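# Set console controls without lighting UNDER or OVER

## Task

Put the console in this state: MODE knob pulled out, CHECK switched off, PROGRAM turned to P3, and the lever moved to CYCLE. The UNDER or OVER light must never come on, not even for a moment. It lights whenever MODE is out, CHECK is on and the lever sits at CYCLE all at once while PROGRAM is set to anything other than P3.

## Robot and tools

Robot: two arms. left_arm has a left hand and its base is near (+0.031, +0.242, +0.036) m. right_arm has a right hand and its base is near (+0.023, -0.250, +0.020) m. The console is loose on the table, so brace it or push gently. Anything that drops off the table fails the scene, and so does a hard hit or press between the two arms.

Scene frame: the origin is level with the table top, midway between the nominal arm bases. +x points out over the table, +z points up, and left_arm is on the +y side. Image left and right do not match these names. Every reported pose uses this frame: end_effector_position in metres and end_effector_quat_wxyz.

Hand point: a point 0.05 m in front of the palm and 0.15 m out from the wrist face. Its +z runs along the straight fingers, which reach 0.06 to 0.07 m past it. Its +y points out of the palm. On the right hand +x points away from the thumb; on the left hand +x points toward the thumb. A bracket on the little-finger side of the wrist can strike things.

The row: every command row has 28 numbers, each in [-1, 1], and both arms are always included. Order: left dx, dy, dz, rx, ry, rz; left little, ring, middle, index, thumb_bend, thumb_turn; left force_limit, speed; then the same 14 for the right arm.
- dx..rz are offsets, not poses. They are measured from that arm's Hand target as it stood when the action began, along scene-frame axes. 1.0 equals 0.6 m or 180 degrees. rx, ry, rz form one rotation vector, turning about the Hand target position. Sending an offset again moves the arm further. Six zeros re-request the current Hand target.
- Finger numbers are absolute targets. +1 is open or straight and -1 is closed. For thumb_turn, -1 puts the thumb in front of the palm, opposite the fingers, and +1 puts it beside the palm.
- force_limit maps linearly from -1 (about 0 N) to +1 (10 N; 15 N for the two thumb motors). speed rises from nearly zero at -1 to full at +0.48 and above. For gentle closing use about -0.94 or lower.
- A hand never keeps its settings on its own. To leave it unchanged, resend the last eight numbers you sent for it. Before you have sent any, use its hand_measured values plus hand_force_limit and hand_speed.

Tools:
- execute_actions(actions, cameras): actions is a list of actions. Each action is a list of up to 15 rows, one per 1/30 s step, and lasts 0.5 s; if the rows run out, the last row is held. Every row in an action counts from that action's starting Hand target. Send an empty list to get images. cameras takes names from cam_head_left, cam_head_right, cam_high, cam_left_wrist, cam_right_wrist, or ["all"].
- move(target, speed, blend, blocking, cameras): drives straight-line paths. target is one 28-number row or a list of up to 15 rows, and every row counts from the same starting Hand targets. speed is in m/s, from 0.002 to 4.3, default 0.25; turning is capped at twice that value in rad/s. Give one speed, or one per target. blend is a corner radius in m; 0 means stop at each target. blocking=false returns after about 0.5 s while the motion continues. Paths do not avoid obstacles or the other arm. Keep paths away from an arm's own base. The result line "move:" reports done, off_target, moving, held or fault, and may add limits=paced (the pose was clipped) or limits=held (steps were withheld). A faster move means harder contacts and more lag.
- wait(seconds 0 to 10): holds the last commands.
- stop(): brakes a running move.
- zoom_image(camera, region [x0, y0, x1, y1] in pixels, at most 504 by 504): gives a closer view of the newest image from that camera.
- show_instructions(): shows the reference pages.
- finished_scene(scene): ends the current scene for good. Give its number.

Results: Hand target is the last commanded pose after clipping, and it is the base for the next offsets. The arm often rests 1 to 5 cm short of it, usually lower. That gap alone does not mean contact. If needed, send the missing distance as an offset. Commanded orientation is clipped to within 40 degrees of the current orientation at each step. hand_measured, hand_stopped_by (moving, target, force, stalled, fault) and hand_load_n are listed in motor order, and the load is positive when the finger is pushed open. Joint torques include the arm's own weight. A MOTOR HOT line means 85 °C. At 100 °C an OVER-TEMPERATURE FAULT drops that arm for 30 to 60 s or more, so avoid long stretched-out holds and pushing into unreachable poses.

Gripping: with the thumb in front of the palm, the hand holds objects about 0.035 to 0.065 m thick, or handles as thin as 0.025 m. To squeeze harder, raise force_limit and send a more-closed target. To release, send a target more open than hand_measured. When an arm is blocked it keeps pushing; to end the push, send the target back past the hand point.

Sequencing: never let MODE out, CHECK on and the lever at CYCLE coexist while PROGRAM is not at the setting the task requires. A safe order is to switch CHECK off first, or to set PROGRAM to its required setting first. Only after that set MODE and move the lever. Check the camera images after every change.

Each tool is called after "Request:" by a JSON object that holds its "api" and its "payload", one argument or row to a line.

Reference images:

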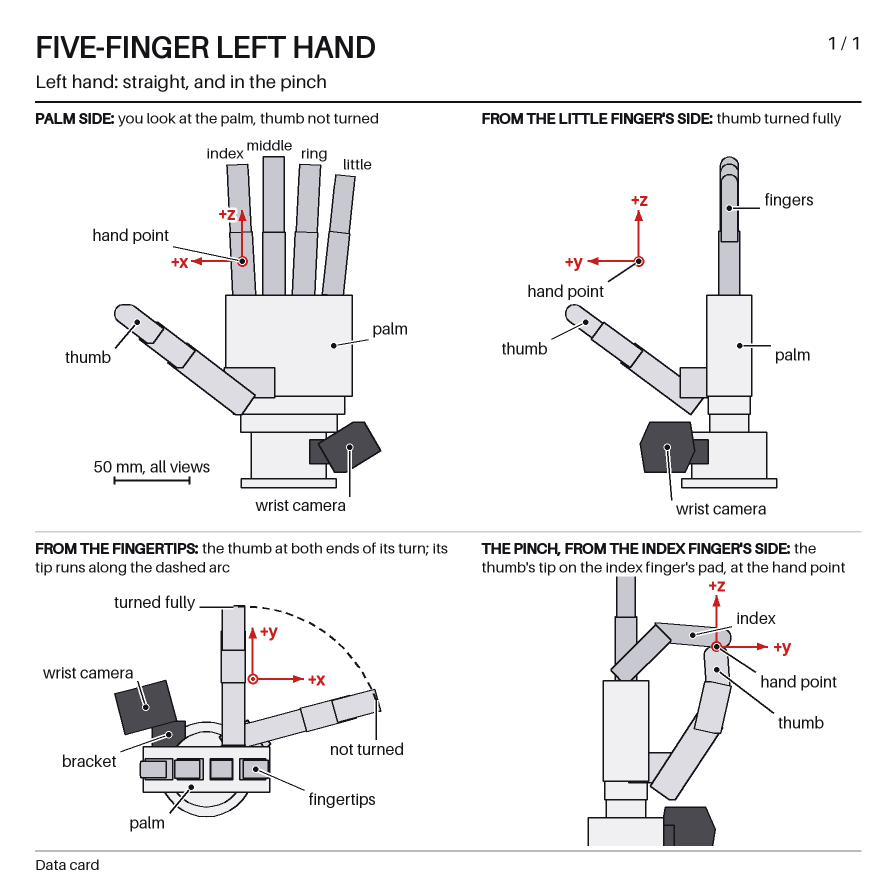

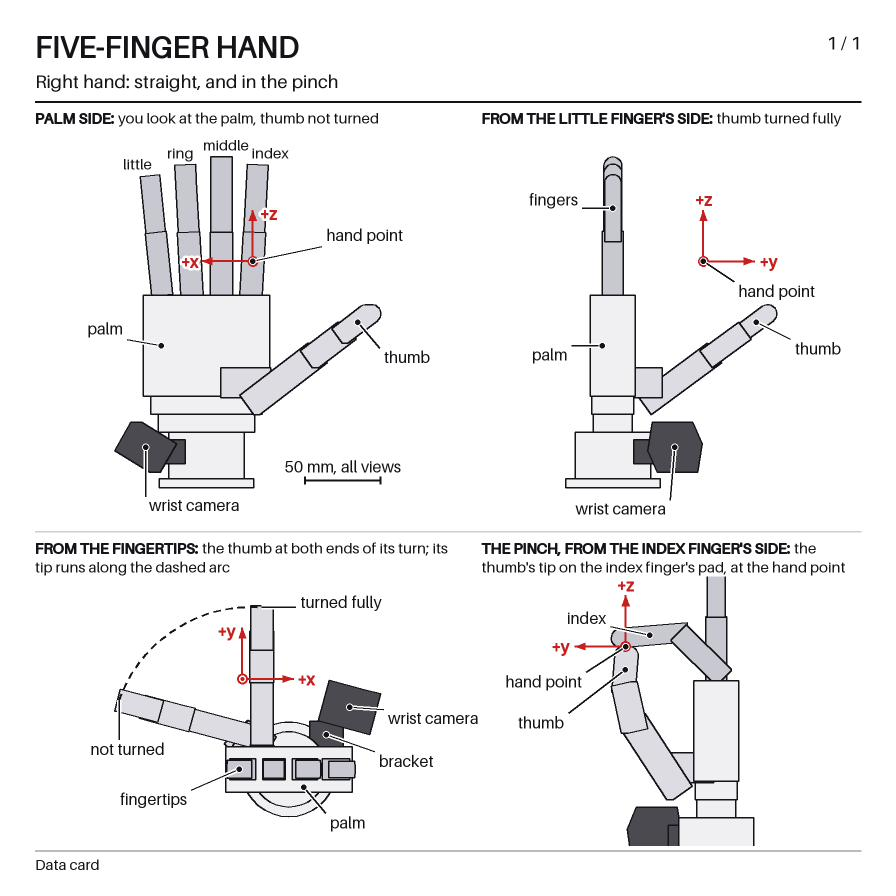

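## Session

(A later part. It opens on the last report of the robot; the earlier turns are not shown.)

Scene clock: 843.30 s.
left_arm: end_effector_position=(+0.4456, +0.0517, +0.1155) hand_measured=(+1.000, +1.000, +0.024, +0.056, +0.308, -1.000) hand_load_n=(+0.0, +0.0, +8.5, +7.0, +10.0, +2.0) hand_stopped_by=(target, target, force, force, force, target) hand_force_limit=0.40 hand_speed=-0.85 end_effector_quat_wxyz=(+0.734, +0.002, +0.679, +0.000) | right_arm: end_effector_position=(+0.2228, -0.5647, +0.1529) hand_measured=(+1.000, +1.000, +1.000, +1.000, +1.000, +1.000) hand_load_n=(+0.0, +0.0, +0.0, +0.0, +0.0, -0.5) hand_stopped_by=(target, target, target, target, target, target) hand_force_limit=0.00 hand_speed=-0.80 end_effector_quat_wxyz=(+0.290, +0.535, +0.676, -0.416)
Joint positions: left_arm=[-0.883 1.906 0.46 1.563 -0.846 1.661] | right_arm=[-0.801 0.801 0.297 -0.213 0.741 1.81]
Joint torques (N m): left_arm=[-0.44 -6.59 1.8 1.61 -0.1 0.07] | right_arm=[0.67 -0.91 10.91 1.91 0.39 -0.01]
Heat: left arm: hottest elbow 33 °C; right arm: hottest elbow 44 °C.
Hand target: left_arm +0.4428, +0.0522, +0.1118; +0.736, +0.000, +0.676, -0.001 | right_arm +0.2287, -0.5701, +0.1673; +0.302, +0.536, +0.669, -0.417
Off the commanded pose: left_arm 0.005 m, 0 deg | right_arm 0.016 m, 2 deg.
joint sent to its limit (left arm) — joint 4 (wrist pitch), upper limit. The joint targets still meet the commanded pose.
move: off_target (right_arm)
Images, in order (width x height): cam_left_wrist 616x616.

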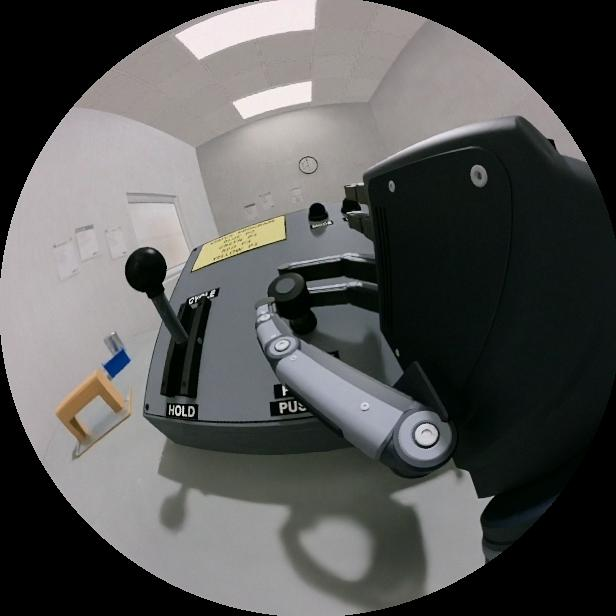

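Request:
{"api": "move", "payload": {
  "target": [-0.015, 0.0, 0.035, 0, 0, 0, 1,1,-0.2,-0.2,-0.3,-1,0.4,-0.85, 0,0,0,0,0,0,1,1,1,1,1,1,0,-0.8],
  "speed": 0.05,
  "cameras": ["cam_high", "cam_left_wrist"]
}}

Request:
{"api": "zoom_image", "payload": {
  "camera": "cam_left_wrist",
  "region": [180, 220, 420, 460]
}}

Request:
{"api": "zoom_image", "payload": {
  "camera": "cam_high",
  "region": [330, 180, 400, 240]
}}

Scene clock: 848.87 s.
left_arm: end_effector_position=(+0.4447, +0.0528, +0.1188) hand_measured=(+1.000, +1.000, +0.024, +0.056, +0.306, -1.000) hand_load_n=(+0.0, +0.0, +4.5, +9.5, +4.5, +1.5) hand_stopped_by=(target, target, force, force, force, target) hand_force_limit=0.40 hand_speed=-0.85 end_effector_quat_wxyz=(+0.731, -0.003, +0.682, -0.002) | right_arm: end_effector_position=(+0.2228, -0.5647, +0.1529) hand_measured=(+1.000, +1.000, +1.000, +1.000, +1.000, +1.000) hand_load_n=(+0.0, +0.0, +0.0, +0.0, +0.0, -0.5) hand_stopped_by=(target, target, target, target, target, target) hand_force_limit=0.00 hand_speed=-0.80 end_effector_quat_wxyz=(+0.290, +0.535, +0.676, -0.416)
Joint positions: left_arm=[-0.883 1.877 0.455 1.528 -0.85 1.643] | right_arm=[-0.801 0.801 0.297 -0.213 0.741 1.81]
Joint torques (N m): left_arm=[-1.9 -10.52 0.7 1.72 -0.6 0.36] | right_arm=[0.67 -1.03 10.89 1.87 0.37 0]
Heat: left arm: hottest elbow 32 °C; right arm: hottest elbow 44 °C.
Hand target: left_arm +0.4337, +0.0523, +0.1327; +0.736, +0.000, +0.677, -0.001 | right_arm +0.2287, -0.5701, +0.1673; +0.302, +0.536, +0.669, -0.417
Off the commanded pose: left_arm 0.018 m, 1 deg | right_arm 0.016 m, 2 deg.
move: off_target (left_arm, right_arm)
Images, in order (width x height): cam_high 672x504, cam_left_wrist 616x616.

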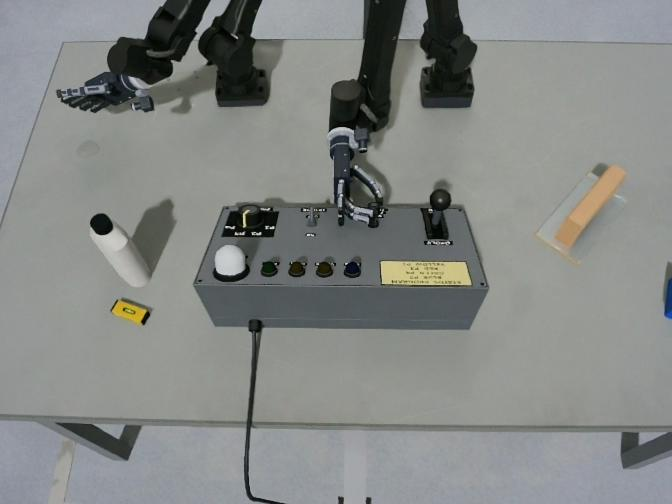

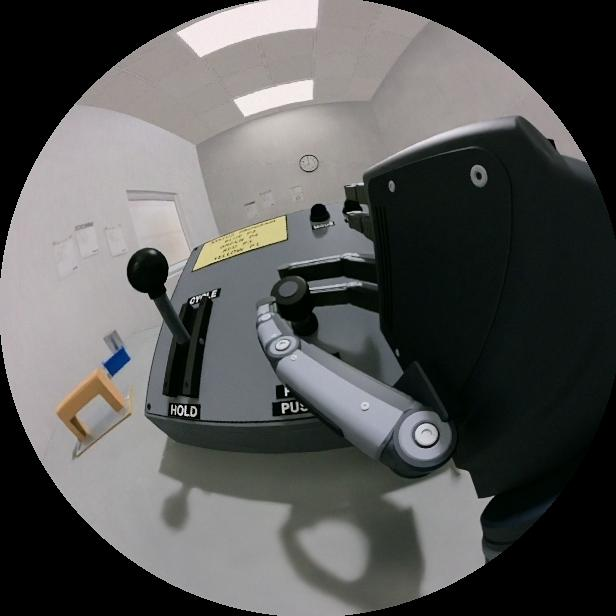

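Scaled by 2.100 from the camera's 616x616 image, which has a finer 880x880 frame.

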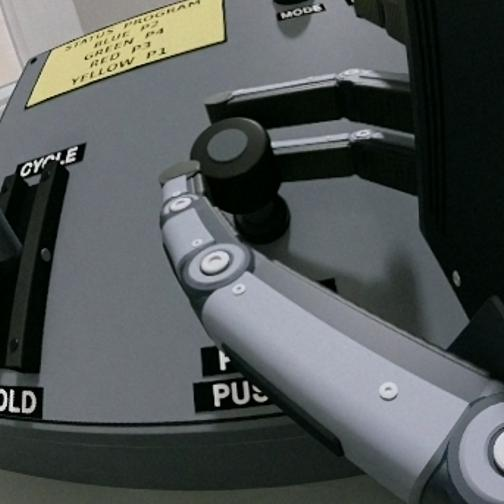

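Scaled by 7.200.

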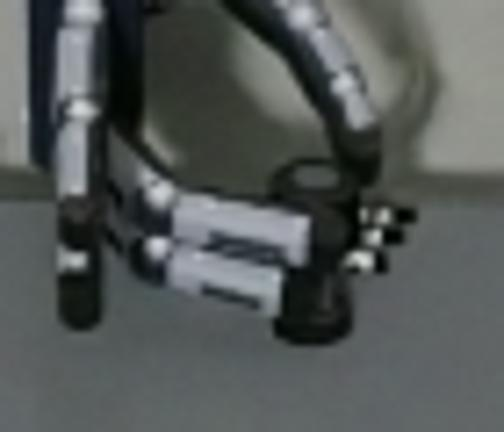

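Request:
{"api": "move", "payload": {
  "target": [-0.015, 0.0, 0.035, 0, 0, 0, 1,1,-0.2,-0.2,-0.3,-1,0.4,-0.85, 0,0,0,0,0,0,1,1,1,1,1,1,0,-0.8],
  "speed": 0.05,
  "cameras": ["cam_high", "cam_left_wrist"]
}}

Request:
{"api": "zoom_image", "payload": {
  "camera": "cam_left_wrist",
  "region": [180, 220, 420, 460]
}}

Request:
{"api": "zoom_image", "payload": {
  "camera": "cam_high",
  "region": [330, 180, 400, 240]
}}

Scene clock: 855.23 s.
left_arm: end_effector_position=(+0.4372, +0.0528, +0.1345) hand_measured=(+1.000, +1.000, +0.024, +0.056, +0.306, -1.000) hand_load_n=(+0.0, +0.0, +0.5, +13.5, +3.5, +1.0) hand_stopped_by=(target, target, force, force, force, target) hand_force_limit=0.40 hand_speed=-0.85 end_effector_quat_wxyz=(+0.727, -0.002, +0.686, -0.002) | right_arm: end_effector_position=(+0.2228, -0.5647, +0.1529) hand_measured=(+1.000, +1.000, +1.000, +1.000, +1.000, +1.000) hand_load_n=(+0.0, +0.0, +0.0, +0.0, +0.0, +0.0) hand_stopped_by=(target, target, target, target, target, target) hand_force_limit=0.00 hand_speed=-0.80 end_effector_quat_wxyz=(+0.290, +0.535, +0.676, -0.416)
Joint positions: left_arm=[-0.9 1.79 0.435 1.445 -0.867 1.634] | right_arm=[-0.801 0.801 0.297 -0.213 0.741 1.81]
Joint torques (N m): left_arm=[-2.02 -10.34 0.85 1.89 -0.73 0.46] | right_arm=[0.67 -1.03 10.89 1.77 0.39 0.01]
Heat: left arm: hottest elbow 32 °C; right arm: hottest elbow 45 °C.
Hand target: left_arm +0.4248, +0.0524, +0.1538; +0.736, +0.000, +0.676, -0.001 | right_arm +0.2287, -0.5701, +0.1673; +0.302, +0.536, +0.669, -0.417
Off the commanded pose: left_arm 0.023 m, 2 deg | right_arm 0.016 m, 2 deg.
move: off_target (left_arm, right_arm)
Images, in order (width x height): cam_high 672x504, cam_left_wrist 616x616.

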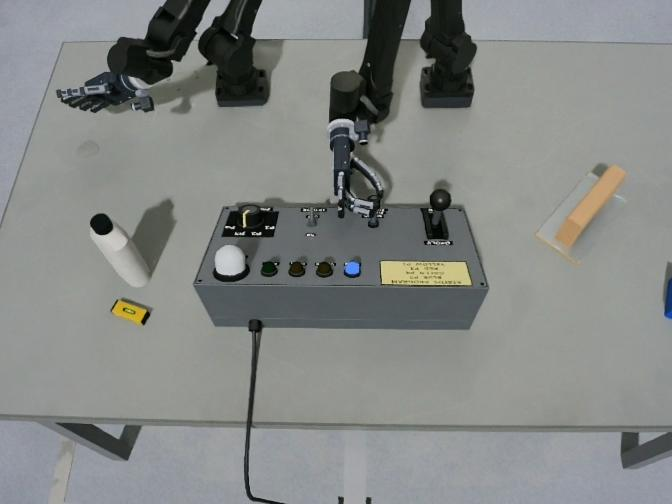

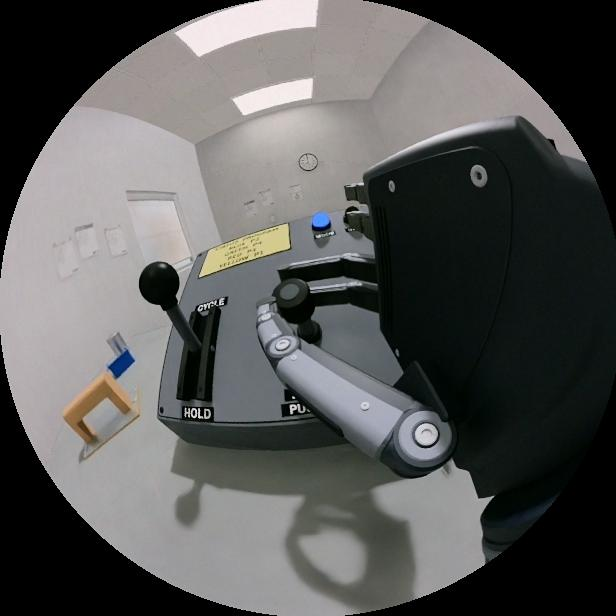

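Scaled by 2.100 from the camera's 616x616 image, which has a finer 880x880 frame.

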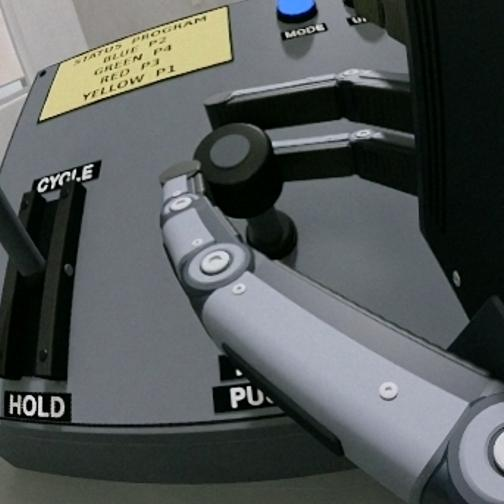

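Scaled by 7.200.

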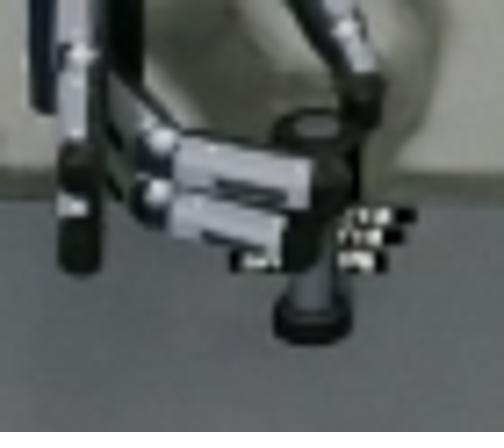

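Request:
{"api": "move", "payload": {
  "target": [
    [0.012, 0.0, -0.018, 0, 0, 0, 1,1,-0.2,-0.2,-0.3,-1,0.4,-0.85, 0,0,0,0,0,0,1,1,1,1,1,1,0,-0.8],
    [0.013, 0.0, -0.018, 0, 0, 0, 1,1,0.4,0.4,1,-1,0.4,-0.7, 0,0,0,0,0,0,1,1,1,1,1,1,0,-0.8]
  ],
  "speed": 0.05,
  "cameras": ["cam_high", "cam_left_wrist"]
}}

Request:
{"api": "zoom_image", "payload": {
  "camera": "cam_left_wrist",
  "region": [180, 200, 420, 440]
}}

Request:
{"api": "zoom_image", "payload": {
  "camera": "cam_high",
  "region": [330, 180, 400, 240]
}}

Scene clock: 870.60 s.
left_arm: end_effector_position=(+0.4360, +0.0555, +0.1383) hand_measured=(+1.000, +1.000, +0.400, +0.400, +1.000, -1.000) hand_load_n=(+0.0, +0.0, +0.5, +0.0, +0.0, +0.5) hand_stopped_by=(target, target, target, target, target, target) hand_force_limit=0.40 hand_speed=-0.70 end_effector_quat_wxyz=(+0.732, -0.002, +0.681, +0.004) | right_arm: end_effector_position=(+0.2228, -0.5647, +0.1529) hand_measured=(+1.000, +1.000, +1.000, +1.000, +1.000, +1.000) hand_load_n=(+0.0, +0.0, +0.0, +0.0, +0.0, +0.0) hand_stopped_by=(target, target, target, target, target, target) hand_force_limit=0.00 hand_speed=-0.80 end_effector_quat_wxyz=(+0.290, +0.535, +0.676, -0.416)
Joint positions: left_arm=[-0.9 1.794 0.432 1.476 -0.874 1.66] | right_arm=[-0.801 0.801 0.297 -0.213 0.741 1.81]
Joint torques (N m): left_arm=[-0.79 -7.94 2.51 2.06 0.1 0.27] | right_arm=[0.62 -0.91 10.91 1.87 0.39 -0.02]
Heat: left arm: hottest elbow 32 °C; right arm: hottest elbow 45 °C.
Hand target: left_arm +0.4326, +0.0522, +0.1431; +0.737, +0.000, +0.676, -0.001 | right_arm +0.2287, -0.5701, +0.1673; +0.302, +0.536, +0.669, -0.417
Off the commanded pose: left_arm 0.007 m, 1 deg | right_arm 0.016 m, 2 deg.
move: off_target (right_arm)
Images, in order (width x height): cam_high 672x504, cam_left_wrist 616x616.

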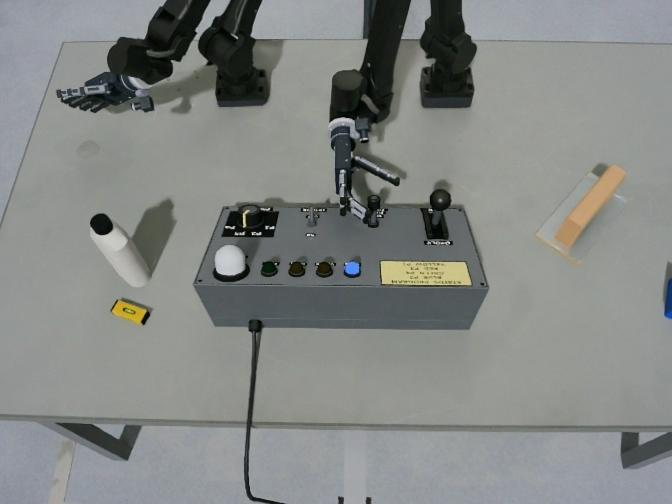

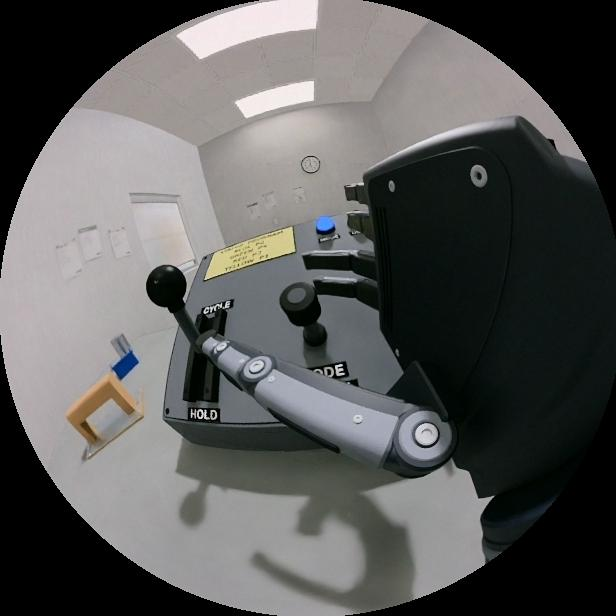

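Scaled by 2.100 from the camera's 616x616 image, which has a finer 880x880 frame.

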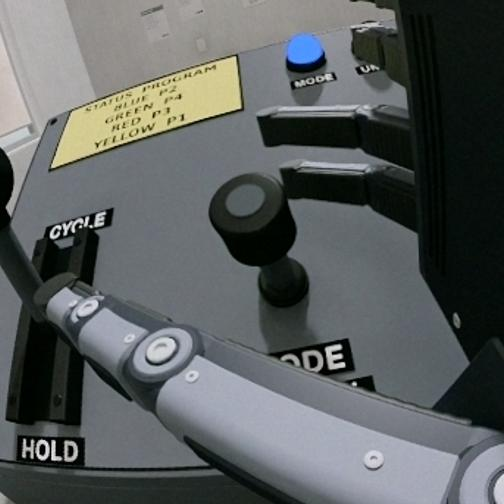

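Scaled by 7.200.

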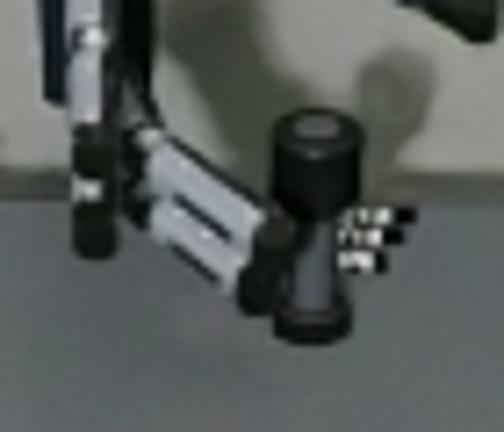

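Request:
{"api": "move", "payload": {
  "target": [
    [0.005, 0.0, 0.12, 0, 0, 0, 1,1,0.4,0.4,1,-1,0.4,-0.7, 0,0,0,0,0,0,1,1,1,1,1,1,0,-0.8],
    [-0.15, 0.0, 0.22, 0, 0, 0, 1,1,0.4,0.4,1,-1,0.4,-0.7, 0,0,0,0,0,0,1,1,1,1,1,1,0,-0.8]
  ],
  "speed": [0.1, 0.25],
  "blend": [0.02, 0],
  "cameras": ["cam_high", "cam_left_wrist", "cam_head_left"]
}}

Request:
{"api": "zoom_image", "payload": {
  "camera": "cam_high",
  "region": [190, 180, 490, 330]
}}

Request:
{"api": "zoom_image", "payload": {
  "camera": "cam_head_left",
  "region": [290, 170, 470, 300]
}}

Request:
{"api": "zoom_image", "payload": {
  "camera": "cam_high",
  "region": [280, 190, 340, 240]
}}

Scene clock: 884.57 s.
left_arm: end_effector_position=(+0.3466, +0.0562, +0.2718) hand_measured=(+1.000, +1.000, +0.400, +0.400, +1.000, -1.000) hand_load_n=(+0.0, +0.0, +0.0, +0.0, +0.0, +0.0) hand_stopped_by=(target, target, target, target, target, target) hand_force_limit=0.40 hand_speed=-0.70 end_effector_quat_wxyz=(+0.736, -0.005, +0.677, +0.005) | right_arm: end_effector_position=(+0.2228, -0.5647, +0.1529) hand_measured=(+1.000, +1.000, +1.000, +1.000, +1.000, +1.000) hand_load_n=(+0.0, +0.0, +0.0, +0.0, +0.0, +0.0) hand_stopped_by=(target, target, target, target, target, target) hand_force_limit=0.00 hand_speed=-0.80 end_effector_quat_wxyz=(+0.290, +0.535, +0.676, -0.416)
Joint positions: left_arm=[-1.15 1.155 0.378 0.972 -1.126 1.746] | right_arm=[-0.801 0.801 0.297 -0.213 0.741 1.81]
Joint torques (N m): left_arm=[-1.2 -2.78 7.01 0.96 0.15 0.2] | right_arm=[0.44 -1.08 10.81 1.81 0.39 -0.01]
Heat: left arm: hottest elbow 32 °C; right arm: hottest elbow 45 °C.
Hand target: left_arm +0.3426, +0.0523, +0.2750; +0.736, +0.000, +0.676, -0.001 | right_arm +0.2287, -0.5701, +0.1673; +0.302, +0.536, +0.669, -0.417
Off the commanded pose: left_arm 0.007 m, 1 deg | right_arm 0.016 m, 2 deg.
move: off_target (right_arm)
Images, in order (width x height): cam_head_left 672x504, cam_high 672x504, cam_left_wrist 616x616.

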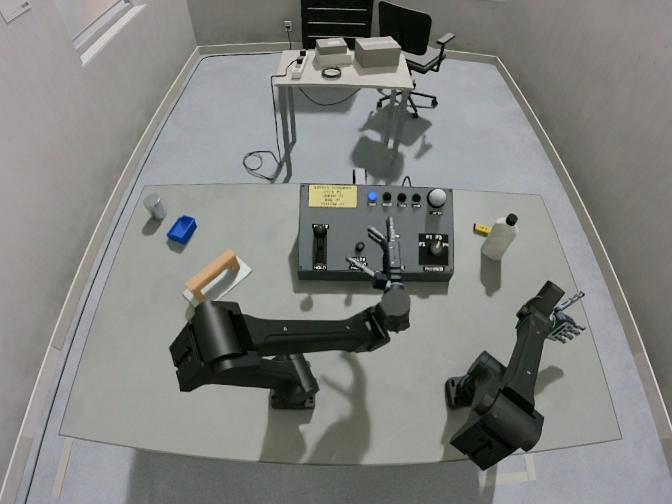

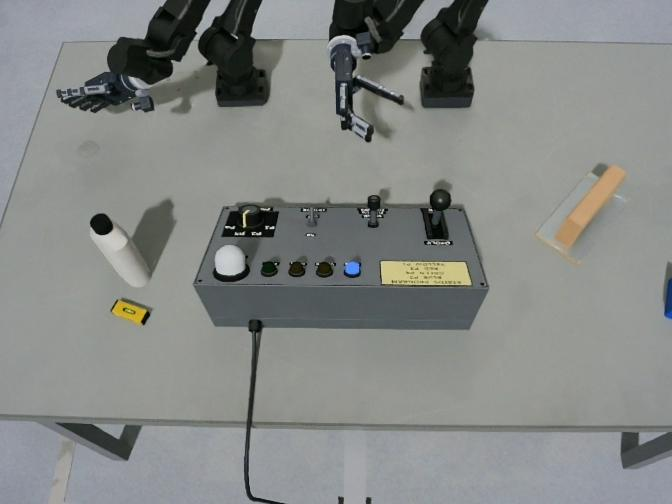

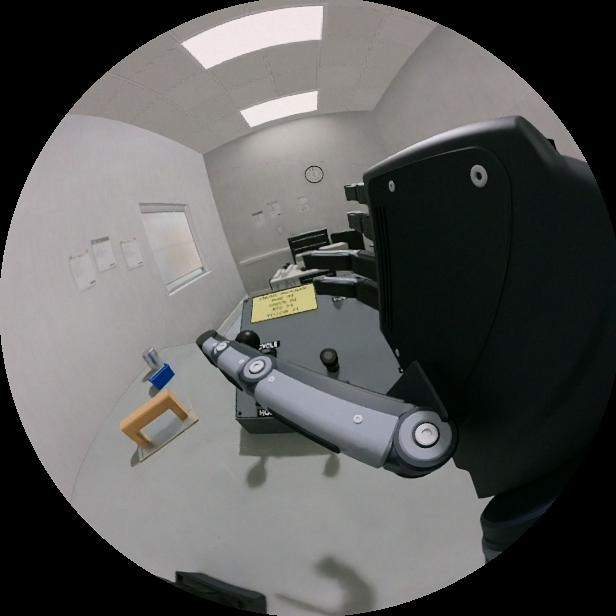

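Scaled by 1.680.

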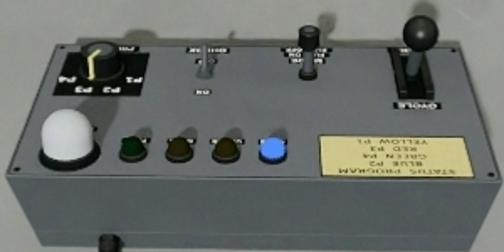

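Scaled by 2.800.

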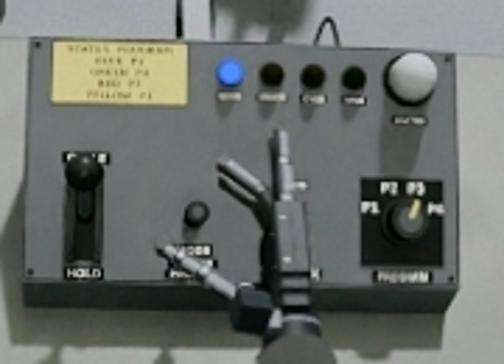

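Scaled by 8.400.

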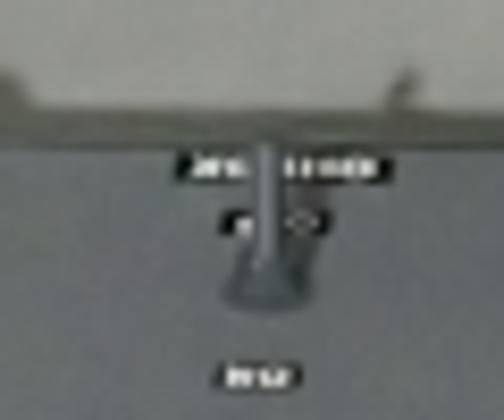

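Request:
{"api": "finished_scene", "payload": {
  "scene": 1
}}

The scene is finished: the task was done.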